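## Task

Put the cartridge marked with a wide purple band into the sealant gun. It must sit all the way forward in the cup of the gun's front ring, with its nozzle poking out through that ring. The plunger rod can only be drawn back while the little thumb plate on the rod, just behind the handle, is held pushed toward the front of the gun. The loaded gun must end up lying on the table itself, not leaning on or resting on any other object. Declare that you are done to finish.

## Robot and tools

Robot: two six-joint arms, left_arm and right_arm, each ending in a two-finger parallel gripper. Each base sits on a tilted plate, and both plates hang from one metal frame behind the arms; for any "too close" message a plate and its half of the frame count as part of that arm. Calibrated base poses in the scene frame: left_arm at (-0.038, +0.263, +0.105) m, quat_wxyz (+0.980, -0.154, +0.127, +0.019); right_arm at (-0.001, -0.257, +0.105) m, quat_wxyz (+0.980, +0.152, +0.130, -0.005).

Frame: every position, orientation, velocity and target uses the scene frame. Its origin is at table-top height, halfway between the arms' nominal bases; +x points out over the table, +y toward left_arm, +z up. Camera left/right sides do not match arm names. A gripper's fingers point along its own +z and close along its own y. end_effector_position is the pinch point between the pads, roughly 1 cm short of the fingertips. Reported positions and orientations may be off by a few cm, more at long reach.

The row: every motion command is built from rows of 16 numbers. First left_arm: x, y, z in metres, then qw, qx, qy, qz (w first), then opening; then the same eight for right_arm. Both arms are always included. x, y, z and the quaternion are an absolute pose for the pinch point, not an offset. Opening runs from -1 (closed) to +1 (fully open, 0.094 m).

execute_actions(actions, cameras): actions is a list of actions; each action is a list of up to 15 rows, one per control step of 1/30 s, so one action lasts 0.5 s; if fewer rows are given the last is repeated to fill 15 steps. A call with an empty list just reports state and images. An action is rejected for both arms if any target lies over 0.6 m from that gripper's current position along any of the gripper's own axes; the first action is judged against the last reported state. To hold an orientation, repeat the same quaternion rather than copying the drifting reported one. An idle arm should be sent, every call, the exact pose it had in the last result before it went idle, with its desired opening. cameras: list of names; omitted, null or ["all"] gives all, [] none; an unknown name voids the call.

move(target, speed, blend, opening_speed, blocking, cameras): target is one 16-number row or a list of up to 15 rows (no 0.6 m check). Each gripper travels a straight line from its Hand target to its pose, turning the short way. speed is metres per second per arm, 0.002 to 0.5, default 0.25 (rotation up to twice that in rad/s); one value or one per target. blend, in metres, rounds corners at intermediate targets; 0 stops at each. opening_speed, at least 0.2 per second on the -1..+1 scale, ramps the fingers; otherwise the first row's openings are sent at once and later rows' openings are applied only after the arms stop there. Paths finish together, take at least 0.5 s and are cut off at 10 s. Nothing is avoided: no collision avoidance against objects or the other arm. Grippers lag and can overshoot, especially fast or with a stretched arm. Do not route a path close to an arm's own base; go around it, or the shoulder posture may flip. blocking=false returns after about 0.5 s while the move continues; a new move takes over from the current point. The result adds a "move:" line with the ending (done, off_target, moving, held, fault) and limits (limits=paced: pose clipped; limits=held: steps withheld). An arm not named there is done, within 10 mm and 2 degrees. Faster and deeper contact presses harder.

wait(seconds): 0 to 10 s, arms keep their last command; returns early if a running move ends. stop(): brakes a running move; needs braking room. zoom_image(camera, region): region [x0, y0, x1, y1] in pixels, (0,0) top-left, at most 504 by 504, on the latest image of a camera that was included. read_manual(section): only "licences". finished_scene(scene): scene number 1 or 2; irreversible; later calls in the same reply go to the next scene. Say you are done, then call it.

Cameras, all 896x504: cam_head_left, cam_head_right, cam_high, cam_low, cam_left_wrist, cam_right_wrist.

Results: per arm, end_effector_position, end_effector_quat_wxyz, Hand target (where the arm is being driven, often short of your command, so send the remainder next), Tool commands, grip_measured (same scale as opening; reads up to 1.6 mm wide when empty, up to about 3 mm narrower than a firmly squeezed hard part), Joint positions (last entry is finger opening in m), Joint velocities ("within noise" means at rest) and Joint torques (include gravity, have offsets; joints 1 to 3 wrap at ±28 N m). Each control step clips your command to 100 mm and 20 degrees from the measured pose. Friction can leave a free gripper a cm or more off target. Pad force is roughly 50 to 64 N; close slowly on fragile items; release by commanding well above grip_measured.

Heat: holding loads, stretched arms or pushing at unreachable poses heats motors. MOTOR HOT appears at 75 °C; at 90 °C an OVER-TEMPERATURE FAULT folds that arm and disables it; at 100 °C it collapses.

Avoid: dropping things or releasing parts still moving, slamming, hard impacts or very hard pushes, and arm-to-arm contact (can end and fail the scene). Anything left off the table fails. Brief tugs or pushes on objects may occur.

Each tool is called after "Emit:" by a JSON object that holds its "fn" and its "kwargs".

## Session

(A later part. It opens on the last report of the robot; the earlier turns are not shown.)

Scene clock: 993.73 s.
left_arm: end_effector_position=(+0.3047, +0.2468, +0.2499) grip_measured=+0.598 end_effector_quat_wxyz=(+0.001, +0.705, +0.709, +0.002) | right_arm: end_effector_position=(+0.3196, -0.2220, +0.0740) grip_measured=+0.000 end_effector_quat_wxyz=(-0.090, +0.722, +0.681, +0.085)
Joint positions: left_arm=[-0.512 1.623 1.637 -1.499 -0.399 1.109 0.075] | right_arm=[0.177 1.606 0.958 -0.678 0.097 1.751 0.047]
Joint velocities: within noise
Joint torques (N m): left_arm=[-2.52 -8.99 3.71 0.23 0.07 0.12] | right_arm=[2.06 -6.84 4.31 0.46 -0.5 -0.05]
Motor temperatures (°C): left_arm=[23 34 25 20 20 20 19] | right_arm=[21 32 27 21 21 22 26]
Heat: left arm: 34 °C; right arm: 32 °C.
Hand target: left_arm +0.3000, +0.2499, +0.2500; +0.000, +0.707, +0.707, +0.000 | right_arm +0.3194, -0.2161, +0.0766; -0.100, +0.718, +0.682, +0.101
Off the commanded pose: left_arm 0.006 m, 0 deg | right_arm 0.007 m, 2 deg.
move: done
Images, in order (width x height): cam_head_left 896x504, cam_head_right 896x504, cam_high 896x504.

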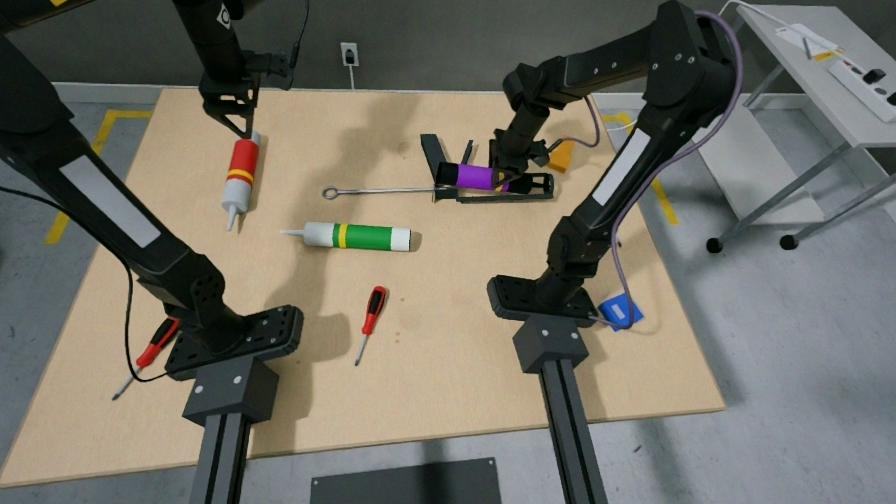

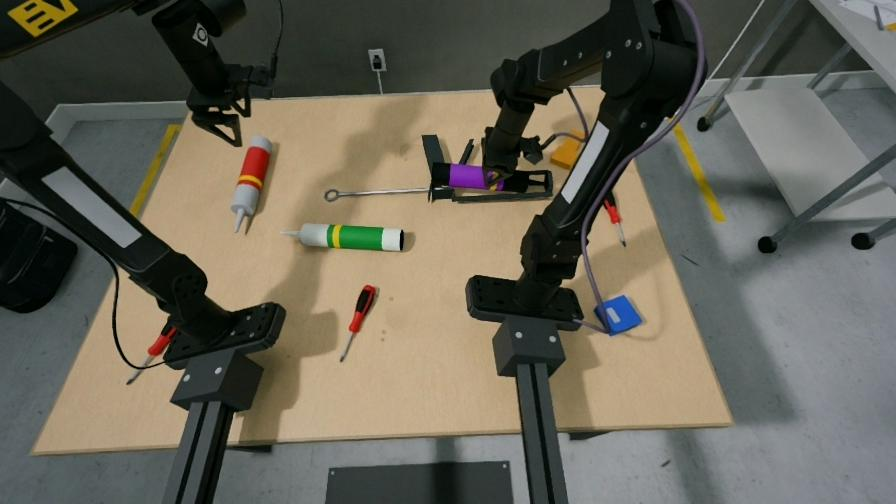

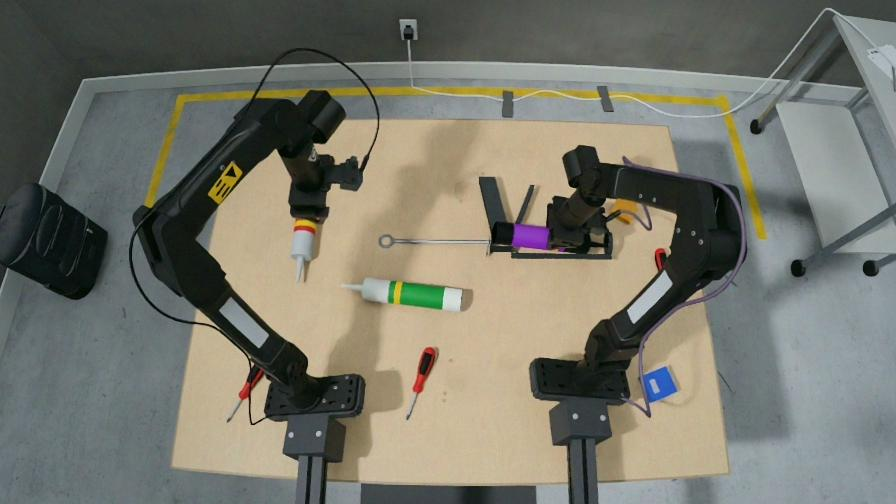

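Emit:
{"fn": "move", "kwargs": {"target": [[0.30,0.25,0.25,0,0.7071,0.7071,0,0.6,0.3235,-0.215,0.0815,-0.100,0.716,0.684,0.101,-0.15]], "speed": 0.05, "cameras": ["cam_head_right","cam_head_left","cam_high"]}}

Emit:
{"fn": "zoom_image", "kwargs": {"camera": "cam_head_right", "region": [500, 150, 580, 210]}}

Emit:
{"fn": "zoom_image", "kwargs": {"camera": "cam_high", "region": [560, 210, 640, 270]}}

Emit:
{"fn": "zoom_image", "kwargs": {"camera": "cam_head_left", "region": [500, 150, 580, 210]}}

Scene clock: 1002.97 s.
left_arm: end_effector_position=(+0.3047, +0.2468, +0.2499) grip_measured=+0.598 end_effector_quat_wxyz=(+0.001, +0.705, +0.709, +0.002) | right_arm: end_effector_position=(+0.3196, -0.2220, +0.0740) grip_measured=+0.000 end_effector_quat_wxyz=(-0.091, +0.722, +0.681, +0.085)
Joint positions: left_arm=[-0.512 1.623 1.637 -1.499 -0.399 1.109 0.075] | right_arm=[0.177 1.606 0.958 -0.678 0.097 1.751 0.047]
Joint velocities: within noise
Joint torques (N m): left_arm=[-2.51 -9.01 3.69 0.23 0.06 0.11] | right_arm=[2.62 -6.56 6.83 0.17 -0.48 -0.04]
Motor temperatures (°C): left_arm=[23 34 25 20 20 20 19] | right_arm=[21 32 27 21 21 22 26]
Heat: left arm: 34 °C; right arm: 32 °C.
Hand target: left_arm +0.3000, +0.2499, +0.2500; +0.000, +0.707, +0.707, +0.000 | right_arm +0.3233, -0.2151, +0.0815; -0.100, +0.716, +0.684, +0.101
Off the commanded pose: left_arm 0.006 m, 0 deg | right_arm 0.011 m, 2 deg.
move: off_target (right_arm)
Images, in order (width x height): cam_head_left 896x504, cam_head_right 896x504, cam_high 896x504.

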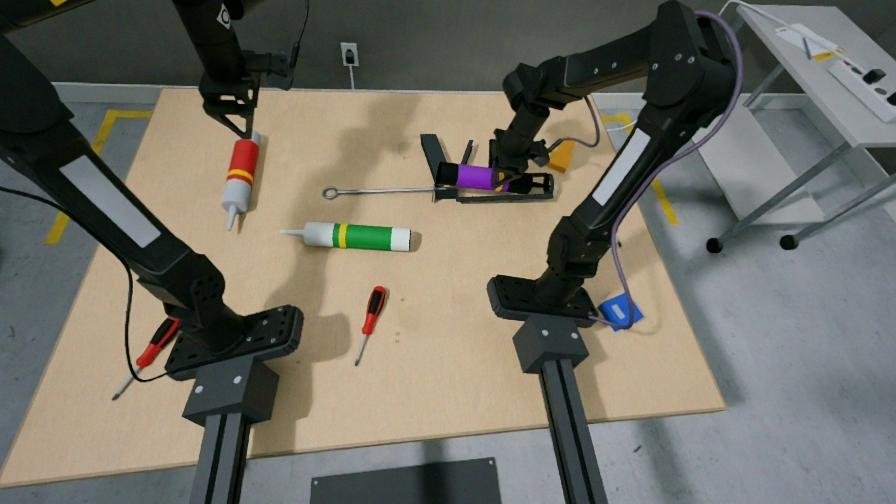

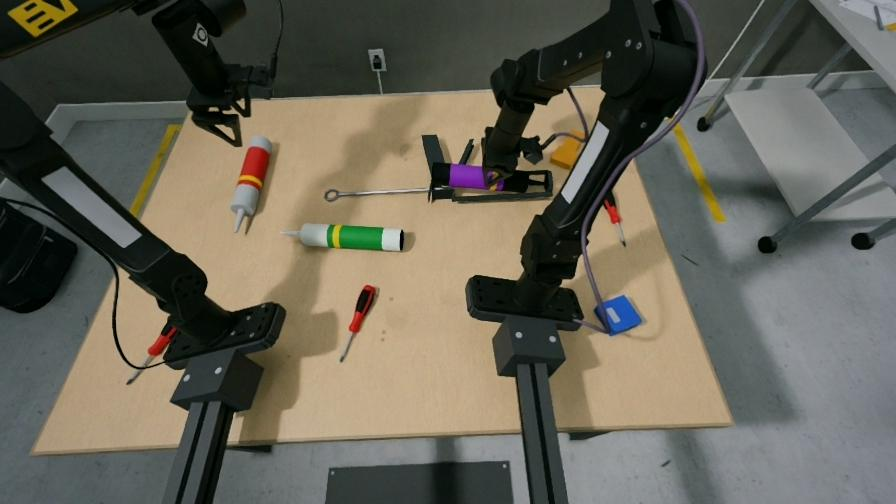

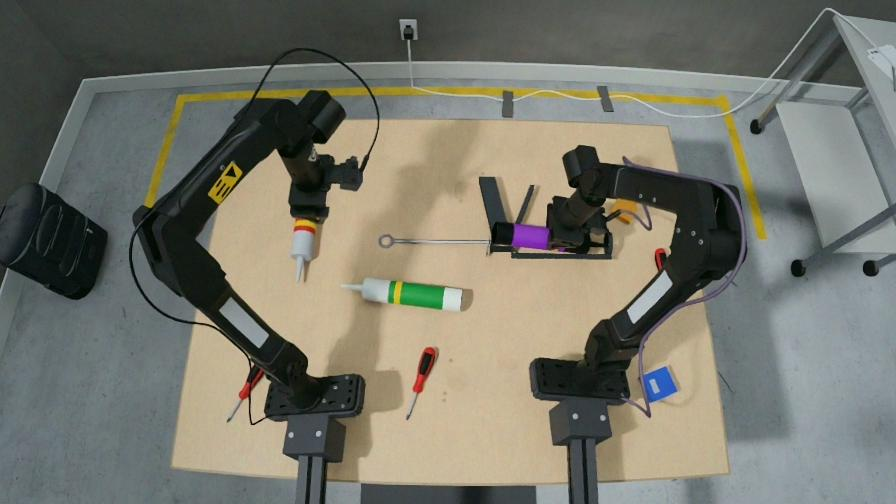

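Scaled by 6.300 from the camera's 896x504 image, which has a finer 1280x720 frame.

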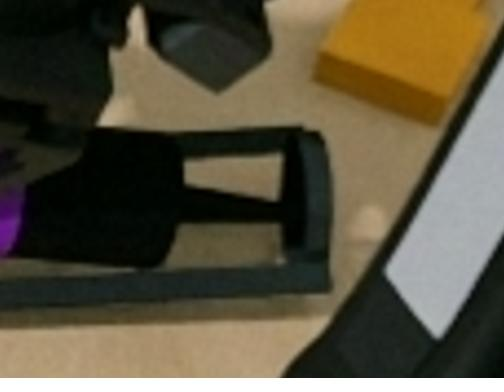

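Scaled by 6.300 from the camera's 896x504 image, which has a finer 1280x720 frame.

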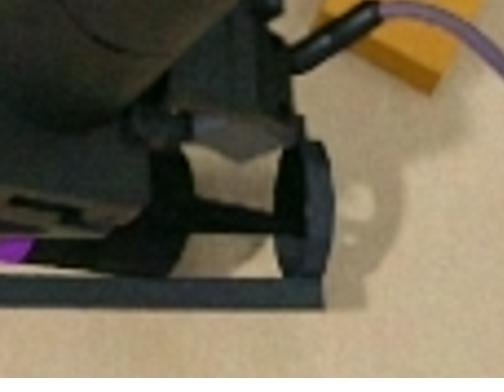

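Scaled by 6.300 from the camera's 896x504 image, which has a finer 1280x720 frame.

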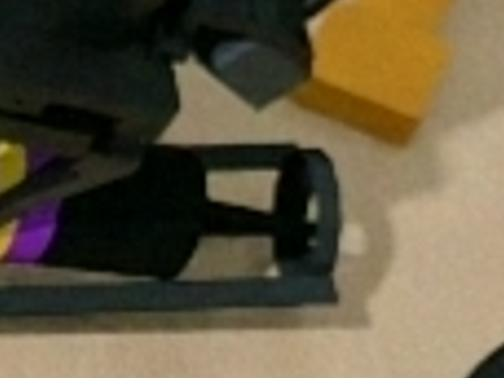

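Emit:
{"fn": "move", "kwargs": {"target": [[0.30,0.25,0.25,0,0.7071,0.7071,0,0.6,0.327,-0.213,0.088,-0.100,0.716,0.684,0.101,-0.15]], "speed": 0.05, "cameras": ["cam_head_left","cam_high"]}}

Emit:
{"fn": "zoom_image", "kwargs": {"camera": "cam_high", "region": [560, 210, 640, 270]}}

Emit:
{"fn": "zoom_image", "kwargs": {"camera": "cam_head_left", "region": [500, 150, 580, 210]}}

Scene clock: 1011.00 s.
left_arm: end_effector_position=(+0.3047, +0.2468, +0.2499) grip_measured=+0.598 end_effector_quat_wxyz=(+0.001, +0.705, +0.709, +0.002) | right_arm: end_effector_position=(+0.3166, -0.2214, +0.0754) grip_measured=+0.000 end_effector_quat_wxyz=(-0.095, +0.719, +0.684, +0.080)
Joint positions: left_arm=[-0.512 1.623 1.637 -1.499 -0.399 1.109 0.075] | right_arm=[0.181 1.606 0.963 -0.698 0.097 1.751 0.047]
Joint velocities: within noise
Joint torques (N m): left_arm=[-2.51 -9.01 3.7 0.24 0.07 0.11] | right_arm=[3.28 -6.61 8.94 0.03 -0.46 0.08]
Motor temperatures (°C): left_arm=[23 34 25 20 20 20 19] | right_arm=[22 32 27 21 21 22 26]
Heat: left arm: 34 °C; right arm: 32 °C.
Hand target: left_arm +0.3000, +0.2499, +0.2500; +0.000, +0.707, +0.707, +0.000 | right_arm +0.3267, -0.2132, +0.0880; -0.100, +0.716, +0.684, +0.101
Off the commanded pose: left_arm 0.006 m, 0 deg | right_arm 0.018 m, 2 deg.
move: off_target (right_arm)
Images, in order (width x height): cam_head_left 896x504, cam_high 896x504.

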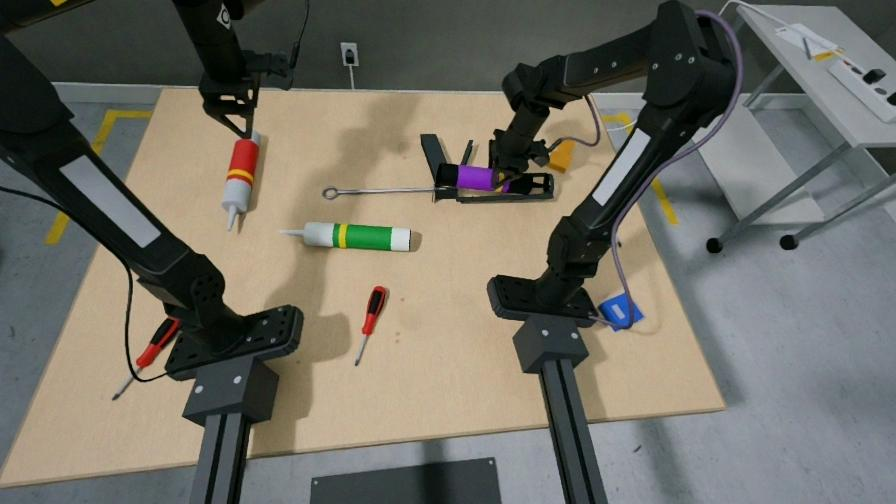

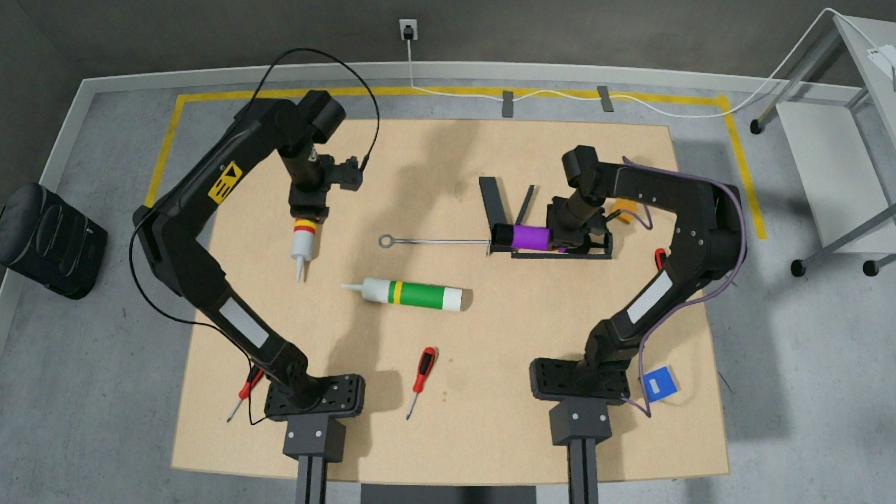

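Scaled by 6.300 from the camera's 896x504 image, which has a finer 1280x720 frame.

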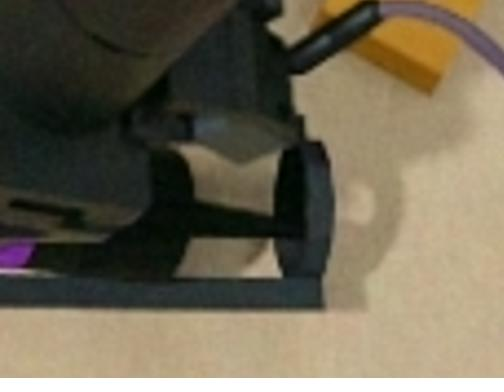

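Scaled by 6.300 from the camera's 896x504 image, which has a finer 1280x720 frame.

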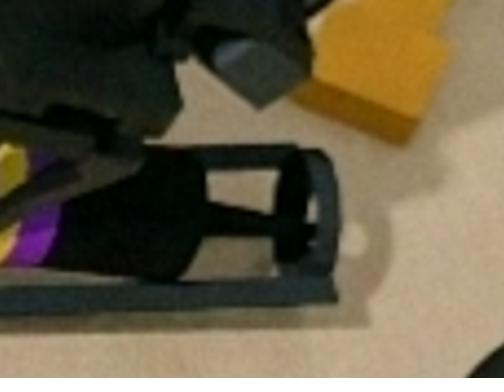

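Emit:
{"fn": "move", "kwargs": {"target": [[0.30,0.25,0.25,0,0.7071,0.7071,0,0.6,0.336,-0.180,0.105,-0.100,0.716,0.684,0.101,-0.15],[0.30,0.25,0.25,0,0.7071,0.7071,0,0.6,0.326,-0.195,0.092,-0.100,0.716,0.684,0.101,-0.15],[0.30,0.25,0.25,0,0.7071,0.7071,0,0.6,0.3235,-0.214,0.083,-0.100,0.716,0.684,0.101,-0.15]], "speed": 0.07, "cameras": ["cam_head_left","cam_high"]}}

Emit:
{"fn": "zoom_image", "kwargs": {"camera": "cam_high", "region": [560, 210, 640, 270]}}

Emit:
{"fn": "zoom_image", "kwargs": {"camera": "cam_head_left", "region": [500, 150, 580, 210]}}

Scene clock: 1023.90 s.
left_arm: end_effector_position=(+0.3047, +0.2468, +0.2499) grip_measured=+0.598 end_effector_quat_wxyz=(+0.001, +0.705, +0.709, +0.002) | right_arm: end_effector_position=(+0.3202, -0.2185, +0.0726) grip_measured=+0.000 end_effector_quat_wxyz=(-0.098, +0.719, +0.684, +0.074)
Joint positions: left_arm=[-0.512 1.623 1.637 -1.499 -0.399 1.109 0.075] | right_arm=[0.187 1.638 0.988 -0.705 0.101 1.758 0.047]
Joint velocities: within noise
Joint torques (N m): left_arm=[-2.48 -8.99 3.69 0.23 0.07 0.12] | right_arm=[2.32 -9.47 4.22 0.39 -0.45 -0.08]
Motor temperatures (°C): left_arm=[23 34 25 20 20 20 19] | right_arm=[22 32 28 21 21 22 27]
Heat: left arm: 34 °C; right arm: 32 °C.
Hand target: left_arm +0.3000, +0.2499, +0.2500; +0.000, +0.707, +0.707, +0.000 | right_arm +0.3236, -0.2141, +0.0829; -0.100, +0.716, +0.684, +0.101
Off the commanded pose: left_arm 0.006 m, 0 deg | right_arm 0.012 m, 3 deg.
move: off_target (right_arm)
Images, in order (width x height): cam_head_left 896x504, cam_high 896x504.

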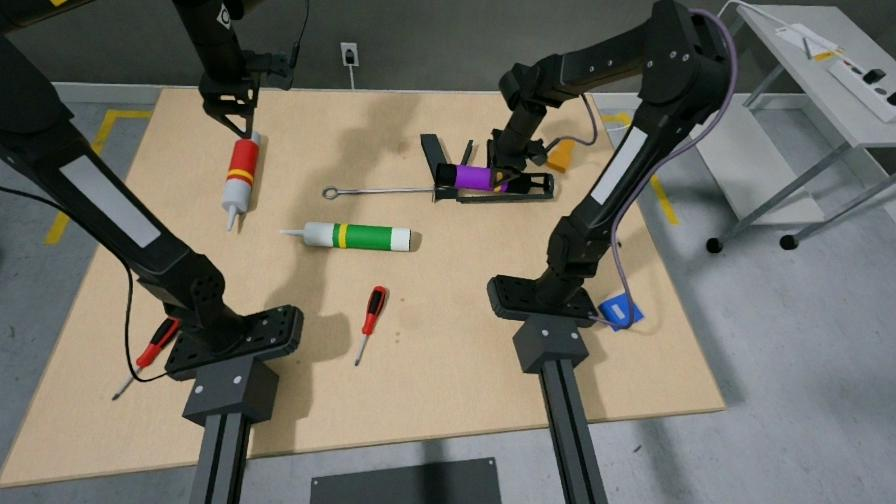

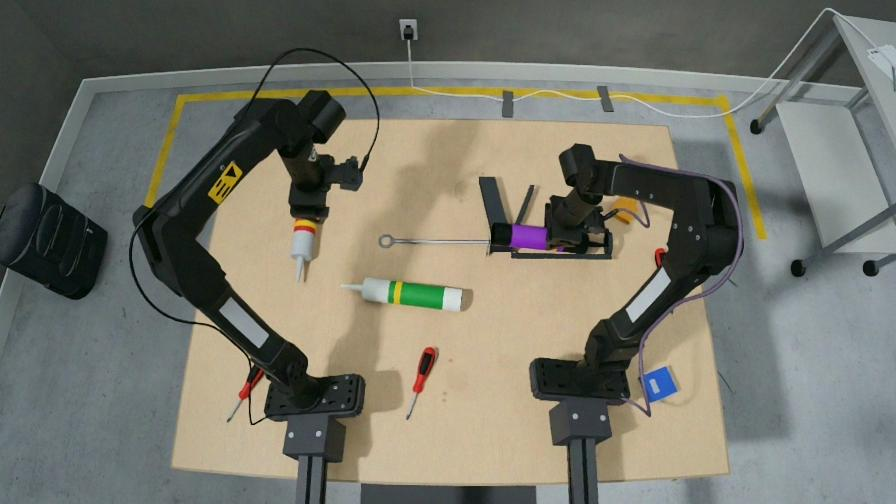

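Scaled by 6.300 from the camera's 896x504 image, which has a finer 1280x720 frame.

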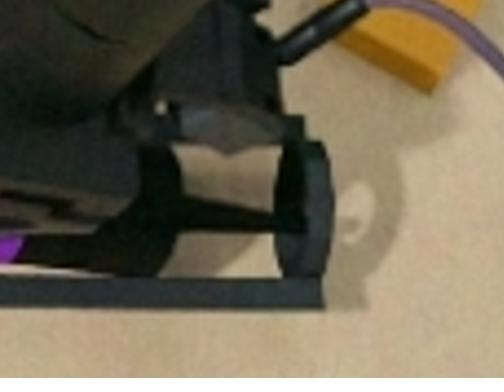

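Scaled by 6.300 from the camera's 896x504 image, which has a finer 1280x720 frame.

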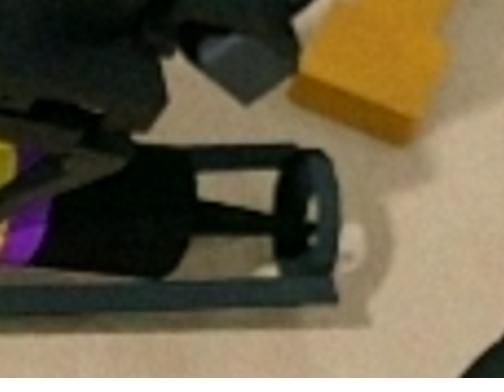

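Emit:
{"fn": "move", "kwargs": {"target": [[0.30,0.25,0.25,0,0.7071,0.7071,0,0.6,0.327,-0.216,0.092,-0.100,0.716,0.684,0.106,-0.15]], "speed": 0.07, "cameras": ["cam_head_left","cam_high"]}}

Emit:
{"fn": "zoom_image", "kwargs": {"camera": "cam_high", "region": [560, 210, 640, 270]}}

Emit:
{"fn": "zoom_image", "kwargs": {"camera": "cam_head_left", "region": [500, 150, 580, 210]}}

Scene clock: 1034.80 s.
left_arm: end_effector_position=(+0.3047, +0.2468, +0.2499) grip_measured=+0.598 end_effector_quat_wxyz=(+0.001, +0.705, +0.709, +0.002) | right_arm: end_effector_position=(+0.3223, -0.2189, +0.0773) grip_measured=+0.000 end_effector_quat_wxyz=(-0.095, +0.719, +0.684, +0.083)
Joint positions: left_arm=[-0.512 1.623 1.637 -1.499 -0.399 1.109 0.075] | right_arm=[0.187 1.62 0.988 -0.706 0.095 1.754 0.047]
Joint velocities: within noise
Joint torques (N m): left_arm=[-2.51 -8.99 3.69 0.23 0.06 0.11] | right_arm=[2.19 -9.33 6.37 0.13 -0.51 -0.04]
Motor temperatures (°C): left_arm=[23 34 25 20 20 20 19] | right_arm=[22 32 27 21 21 22 27]
Heat: left arm: 34 °C; right arm: 32 °C.
Hand target: left_arm +0.3000, +0.2499, +0.2500; +0.000, +0.707, +0.707, +0.000 | right_arm +0.3269, -0.2160, +0.0917; -0.100, +0.715, +0.684, +0.106
Off the commanded pose: left_arm 0.006 m, 0 deg | right_arm 0.016 m, 3 deg.
move: off_target (right_arm)
Images, in order (width x height): cam_head_left 896x504, cam_high 896x504.

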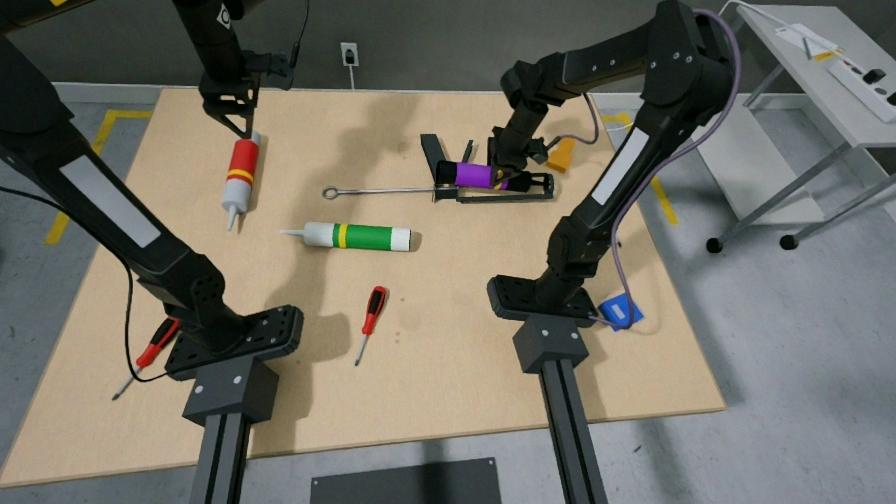

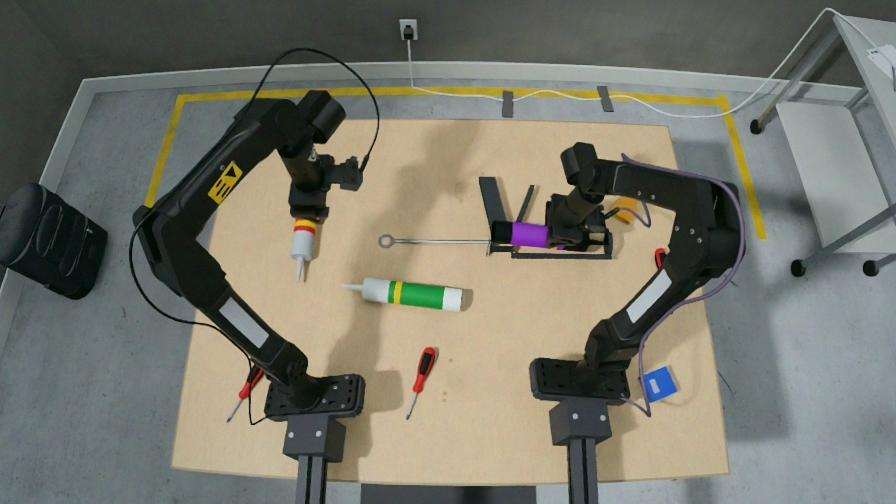

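Scaled by 6.300 from the camera's 896x504 image, which has a finer 1280x720 frame.

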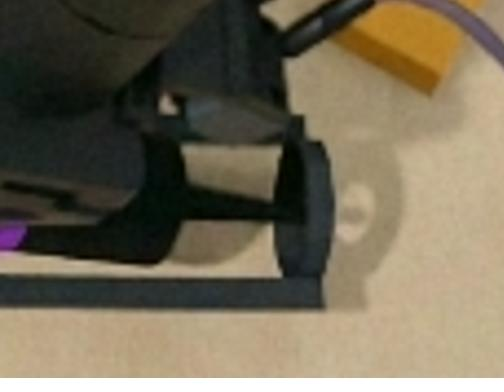

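Scaled by 6.300 from the camera's 896x504 image, which has a finer 1280x720 frame.

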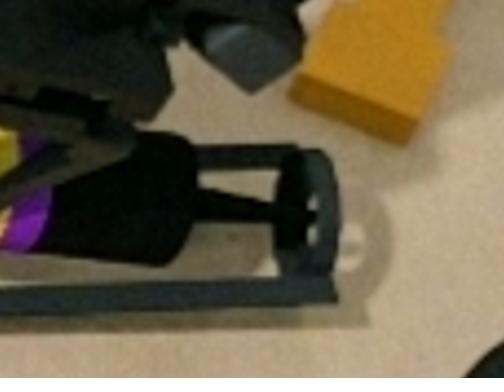

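Emit:
{"fn": "move", "kwargs": {"target": [[0.30,0.25,0.25,0,0.7071,0.7071,0,0.6,0.3262,-0.230,0.090,-0.100,0.716,0.684,0.106,-0.15]], "speed": 0.05, "cameras": ["cam_head_left","cam_high"]}}

Emit:
{"fn": "zoom_image", "kwargs": {"camera": "cam_high", "region": [560, 210, 640, 270]}}

Emit:
{"fn": "zoom_image", "kwargs": {"camera": "cam_head_left", "region": [500, 150, 580, 210]}}

Scene clock: 1041.43 s.
left_arm: end_effector_position=(+0.3047, +0.2468, +0.2499) grip_measured=+0.598 end_effector_quat_wxyz=(+0.001, +0.705, +0.709, +0.002) | right_arm: end_effector_position=(+0.3238, -0.2262, +0.0781) grip_measured=+0.000 end_effector_quat_wxyz=(-0.105, +0.716, +0.683, +0.094)
Joint positions: left_arm=[-0.512 1.623 1.637 -1.499 -0.399 1.109 0.075] | right_arm=[0.144 1.607 0.988 -0.709 0.055 1.709 0.047]
Joint velocities: within noise
Joint torques (N m): left_arm=[-2.51 -8.99 3.67 0.23 0.07 0.12] | right_arm=[1.66 -9.47 5.76 0.07 -0.25 -0.06]
Motor temperatures (°C): left_arm=[23 34 25 20 20 20 19] | right_arm=[22 32 27 21 21 22 27]
Heat: left arm: 34 °C; right arm: 32 °C.
Hand target: left_arm +0.3000, +0.2499, +0.2500; +0.000, +0.707, +0.707, +0.000 | right_arm +0.3262, -0.2298, +0.0896; -0.100, +0.715, +0.683, +0.106
Off the commanded pose: left_arm 0.006 m, 0 deg | right_arm 0.013 m, 1 deg.
move: off_target (right_arm)
Images, in order (width x height): cam_head_left 896x504, cam_high 896x504.

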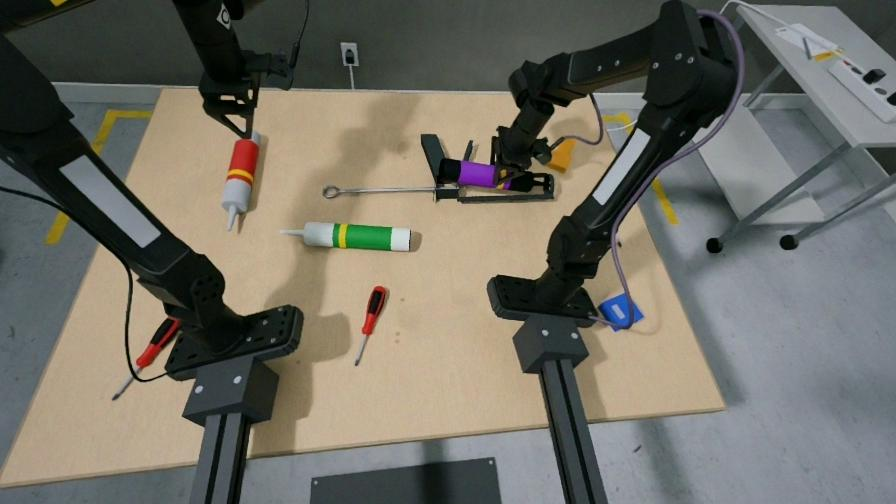

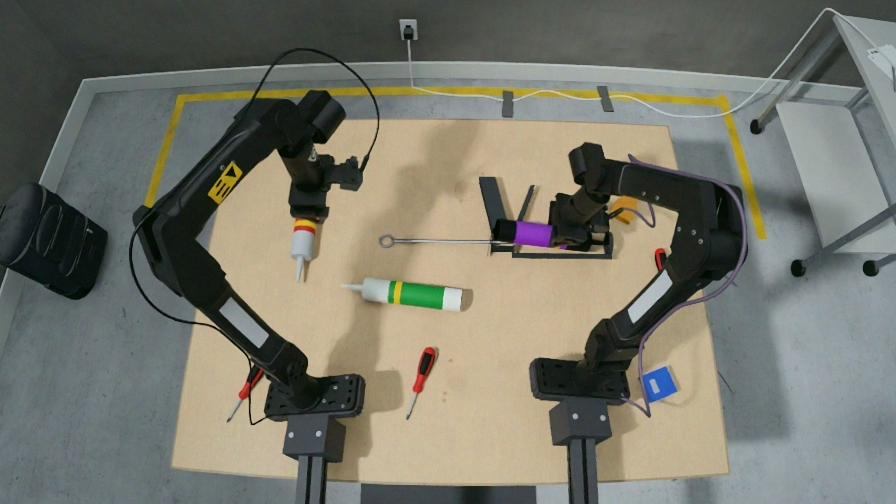

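Scaled by 6.300 from the camera's 896x504 image, which has a finer 1280x720 frame.

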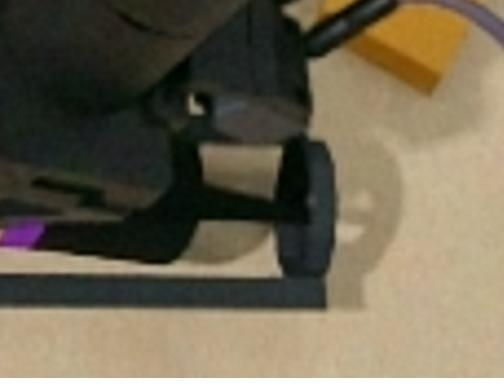

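Scaled by 6.300 from the camera's 896x504 image, which has a finer 1280x720 frame.

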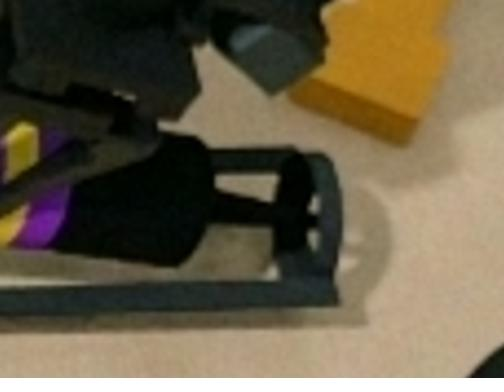

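Emit:
{"fn": "move", "kwargs": {"target": [[0.30,0.25,0.25,0,0.7071,0.7071,0,0.6,0.3255,-0.245,0.086,-0.100,0.716,0.684,0.106,-0.15]], "speed": 0.05, "cameras": ["cam_head_left","cam_head_right","cam_high"]}}

Emit:
{"fn": "zoom_image", "kwargs": {"camera": "cam_high", "region": [560, 210, 640, 270]}}

Emit:
{"fn": "zoom_image", "kwargs": {"camera": "cam_head_left", "region": [500, 150, 580, 210]}}

Emit:
{"fn": "zoom_image", "kwargs": {"camera": "cam_head_right", "region": [420, 140, 580, 230]}}

Scene clock: 1049.07 s.
left_arm: end_effector_position=(+0.3047, +0.2468, +0.2499) grip_measured=+0.598 end_effector_quat_wxyz=(+0.001, +0.705, +0.709, +0.002) | right_arm: end_effector_position=(+0.3255, -0.2410, +0.0754) grip_measured=+0.000 end_effector_quat_wxyz=(-0.105, +0.716, +0.683, +0.098)
Joint positions: left_arm=[-0.512 1.623 1.637 -1.499 -0.399 1.109 0.075] | right_arm=[0.088 1.599 0.988 -0.709 0.037 1.654 0.047]
Joint velocities: within noise
Joint torques (N m): left_arm=[-2.5 -9.01 3.69 0.22 0.07 0.12] | right_arm=[1.58 -9.52 5.19 0.02 -0.22 -0.08]
Motor temperatures (°C): left_arm=[23 34 25 20 20 20 19] | right_arm=[21 33 27 21 21 22 27]
Heat: left arm: 34 °C; right arm: 33 °C.
Hand target: left_arm +0.3000, +0.2499, +0.2500; +0.000, +0.707, +0.707, +0.000 | right_arm +0.3256, -0.2449, +0.0856; -0.100, +0.715, +0.683, +0.106
Off the commanded pose: left_arm 0.006 m, 0 deg | right_arm 0.011 m, 1 deg.
move: off_target (right_arm)
Images, in order (width x height): cam_head_left 896x504, cam_head_right 896x504, cam_high 896x504.

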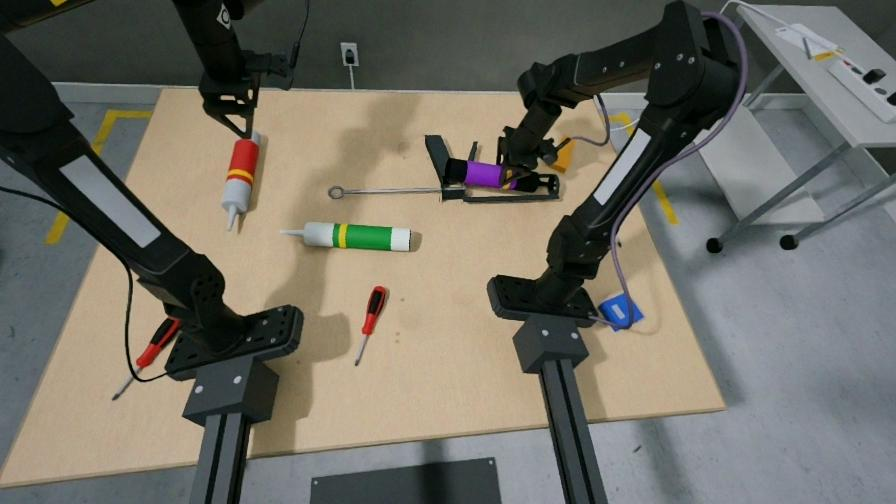

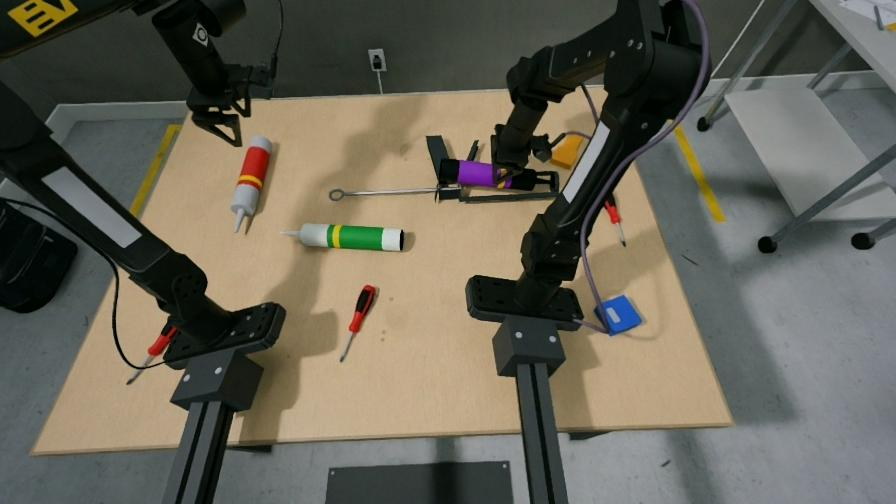

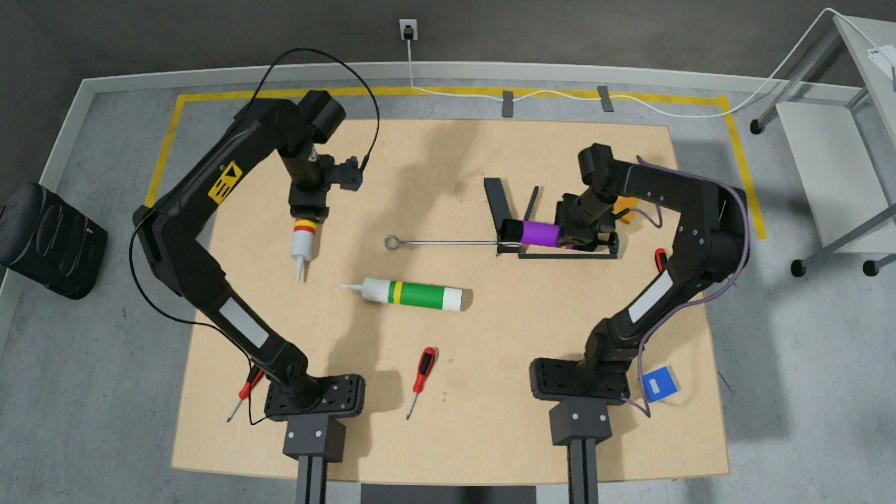

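Scaled by 6.300 from the camera's 896x504 image, which has a finer 1280x720 frame.

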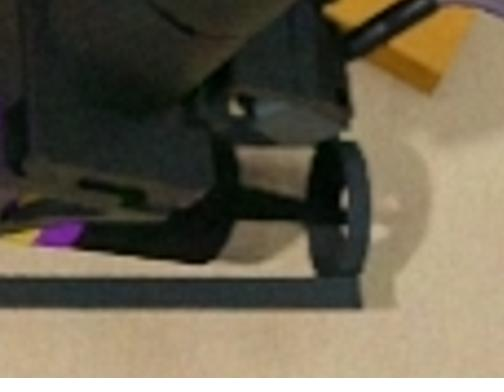

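Scaled by 6.300 from the camera's 896x504 image, which has a finer 1280x720 frame.

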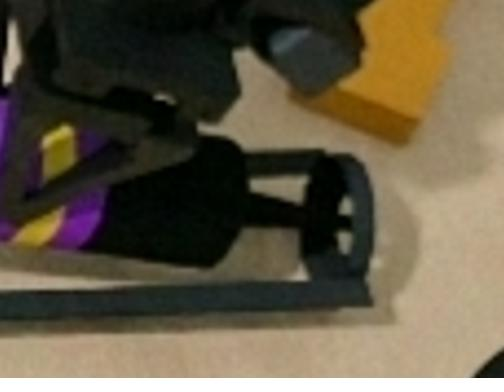

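Scaled by 3.150 from the camera's 896x504 image, which has a finer 1280x720 frame.

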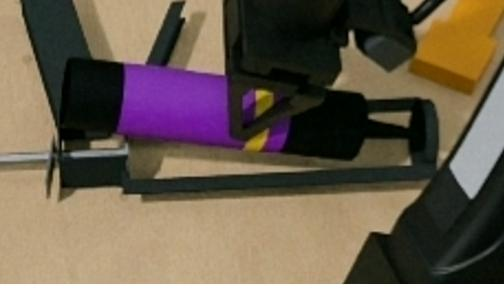

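Emit:
{"fn": "zoom_image", "kwargs": {"camera": "cam_head_left", "region": [535, 165, 575, 195]}}

Emit:
{"fn": "zoom_image", "kwargs": {"camera": "cam_high", "region": [600, 225, 640, 255]}}

Emit:
{"fn": "zoom_image", "kwargs": {"camera": "cam_low", "region": [380, 190, 620, 310]}}

Scaled by 12.600 from the camera's 896x504 image, which has a finer 1280x720 frame.

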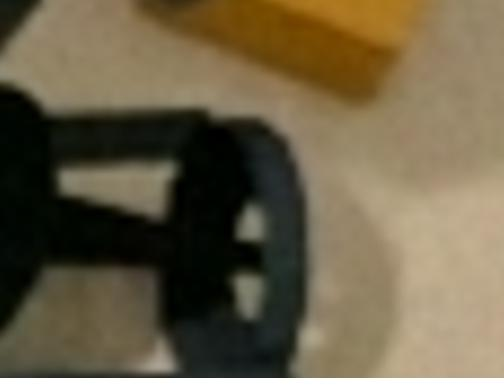

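Scaled by 12.600 from the camera's 896x504 image, which has a finer 1280x720 frame.

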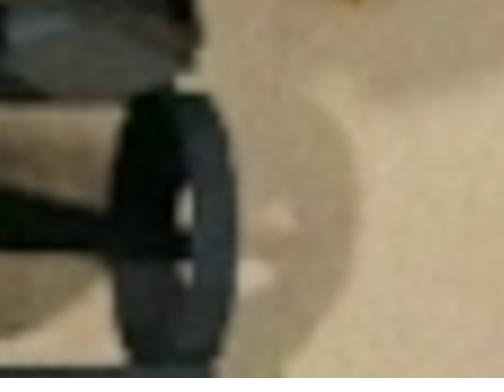

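This scene's latest camera images include none from cam_low. They are from: cam_head_left, cam_head_right, cam_high. cam_low's image comes with the result of a call that names it in "cameras".

Emit:
{"fn": "move", "kwargs": {"target": [[0.352,0.19,0.09,0.2288,0.6983,0.6288,-0.2541,0.1,0.3255,-0.245,0.086,-0.100,0.716,0.684,0.106,-0.15]], "speed": 0.2, "cameras": ["cam_left_wrist"]}}

Scene clock: 1115.87 s.
left_arm: end_effector_position=(+0.3537, +0.1938, +0.0950) grip_measured=+0.102 end_effector_quat_wxyz=(+0.224, +0.700, +0.633, -0.241) | right_arm: end_effector_position=(+0.3255, -0.2410, +0.0754) grip_measured=+0.000 end_effector_quat_wxyz=(-0.105, +0.716, +0.683, +0.098)
Joint positions: left_arm=[-0.087 1.881 1.356 -0.853 0.345 1.663 0.052] | right_arm=[0.088 1.599 0.988 -0.709 0.037 1.654 0.047]
Joint velocities: within noise
Joint torques (N m): left_arm=[-2.74 -8.85 4.42 0.21 0.65 0.11] | right_arm=[1.58 -9.52 5.22 0.01 -0.22 -0.05]
Motor temperatures (°C): left_arm=[23 33 25 20 20 20 19] | right_arm=[21 35 27 21 21 22 27]
Heat: left arm: 33 °C; right arm: 35 °C.
Hand target: left_arm +0.3520, +0.1901, +0.0901; +0.229, +0.698, +0.629, -0.254 | right_arm +0.3256, -0.2449, +0.0856; -0.100, +0.715, +0.683, +0.106
Off the commanded pose: left_arm 0.007 m, 2 deg | right_arm 0.011 m, 1 deg.
move: off_target (right_arm)
Images, in order (width x height): cam_left_wrist 896x504.

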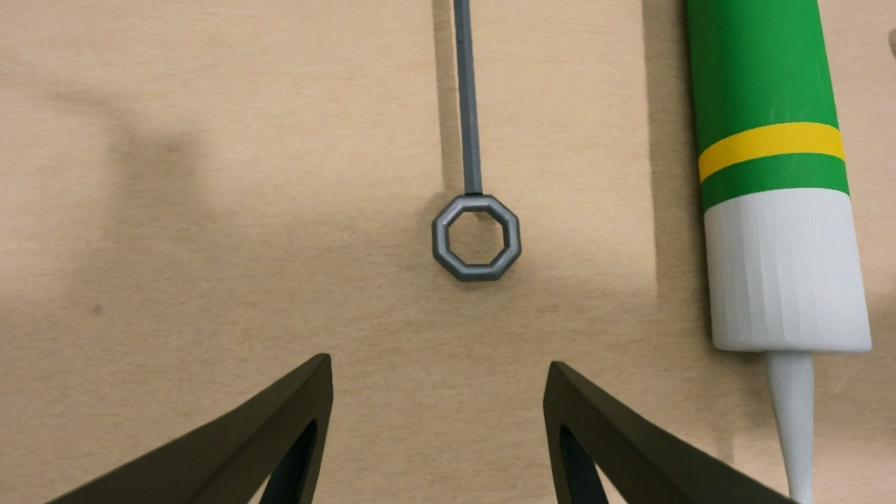

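Emit:
{"fn": "move", "kwargs": {"target": [[0.331,0.140,0.035,0.2288,0.6983,0.6288,-0.2541,0.1,0.3255,-0.245,0.086,-0.100,0.716,0.684,0.106,-0.15]], "speed": 0.1, "cameras": ["cam_left_wrist"]}}

Scene clock: 1138.70 s.
left_arm: end_effector_position=(+0.3407, +0.1502, +0.0409) grip_measured=+0.102 end_effector_quat_wxyz=(+0.236, +0.698, +0.632, -0.238) | right_arm: end_effector_position=(+0.3255, -0.2410, +0.0754) grip_measured=+0.000 end_effector_quat_wxyz=(-0.105, +0.716, +0.683, +0.098)
Joint positions: left_arm=[-0.148 1.979 1.195 -0.552 0.346 1.598 0.052] | right_arm=[0.088 1.599 0.988 -0.709 0.037 1.654 0.047]
Joint velocities: within noise
Joint torques (N m): left_arm=[-5.08 -8.55 3.07 0.31 0.5 -0.12] | right_arm=[1.58 -9.52 5.2 0.02 -0.22 -0.05]
Motor temperatures (°C): left_arm=[23 34 25 20 21 20 19] | right_arm=[21 35 27 21 21 22 27]
Heat: left arm: 34 °C; right arm: 35 °C.
Hand target: left_arm +0.3309, +0.1404, +0.0354; +0.229, +0.698, +0.629, -0.254 | right_arm +0.3256, -0.2449, +0.0856; -0.100, +0.715, +0.683, +0.106
Off the commanded pose: left_arm 0.015 m, 2 deg | right_arm 0.011 m, 1 deg.
move: off_target (left_arm, right_arm)
Images, in order (width x height): cam_left_wrist 896x504.

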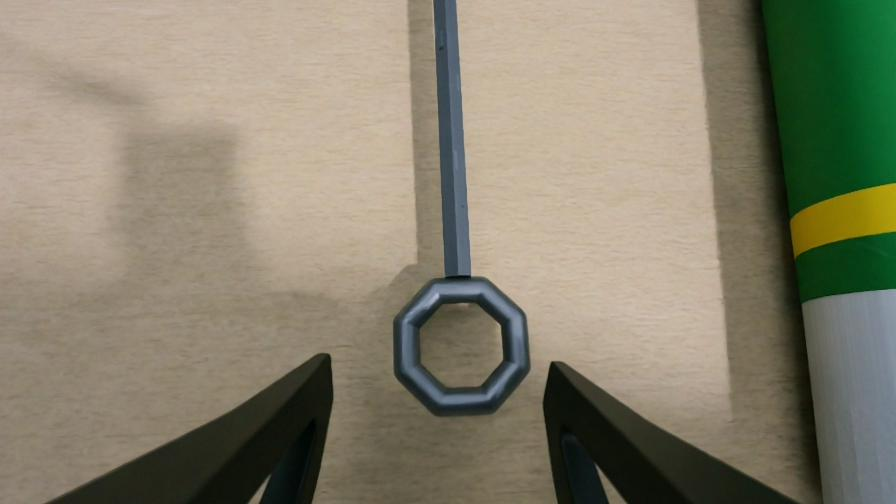

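Emit:
{"fn": "move", "kwargs": {"target": [[0.325,0.128,0.021,0.2288,0.6983,0.6288,-0.2541,0.1,0.3255,-0.245,0.086,-0.100,0.716,0.684,0.106,-0.15],[0.325,0.128,0.021,0.2288,0.6983,0.6288,-0.2541,-0.45,0.3255,-0.245,0.086,-0.100,0.716,0.684,0.106,-0.15]], "speed": 0.07, "opening_speed": 0.8, "cameras": ["cam_left_wrist"]}}

Scene clock: 1153.33 s.
left_arm: end_effector_position=(+0.3366, +0.1383, +0.0279) grip_measured=-0.265 end_effector_quat_wxyz=(+0.239, +0.696, +0.633, -0.239) | right_arm: end_effector_position=(+0.3244, -0.2410, +0.0754) grip_measured=+0.000 end_effector_quat_wxyz=(-0.106, +0.716, +0.684, +0.096)
Joint positions: left_arm=[-0.167 2.012 1.163 -0.476 0.346 1.575 0.035] | right_arm=[0.088 1.599 0.988 -0.713 0.037 1.653 0.047]
Joint velocities: within noise
Joint torques (N m): left_arm=[-5.27 -8.36 2.78 0.33 0.46 -0.1] | right_arm=[1.57 -9.54 5.2 0.06 -0.22 -0.05]
Motor temperatures (°C): left_arm=[23 34 24 20 21 20 19] | right_arm=[21 36 27 21 21 22 27]
Heat: left arm: 34 °C; right arm: 36 °C.
Hand target: left_arm +0.3249, +0.1285, +0.0214; +0.229, +0.698, +0.629, -0.254 | right_arm +0.3256, -0.2449, +0.0856; -0.100, +0.715, +0.683, +0.106
Off the commanded pose: left_arm 0.017 m, 2 deg | right_arm 0.011 m, 1 deg.
move: off_target (left_arm, right_arm); target 2's new opening was sent with left_arm's hand 0.017 m and 2 deg from that target
Images, in order (width x height): cam_left_wrist 896x504.

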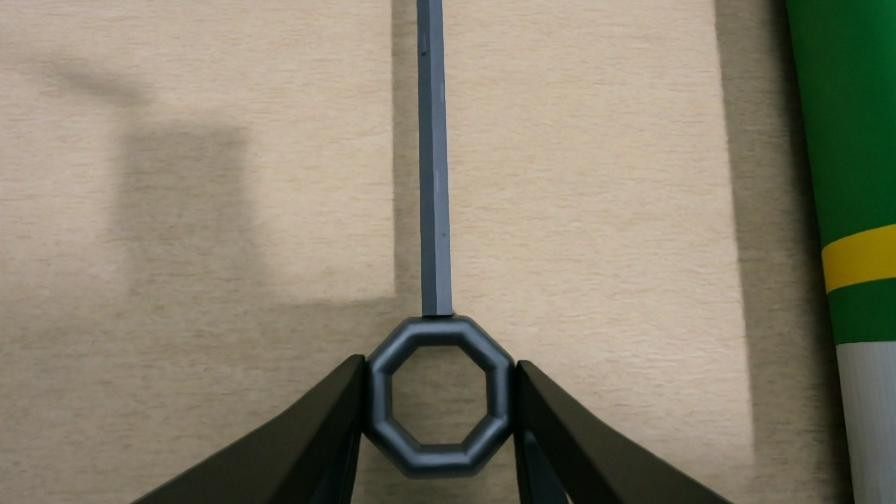

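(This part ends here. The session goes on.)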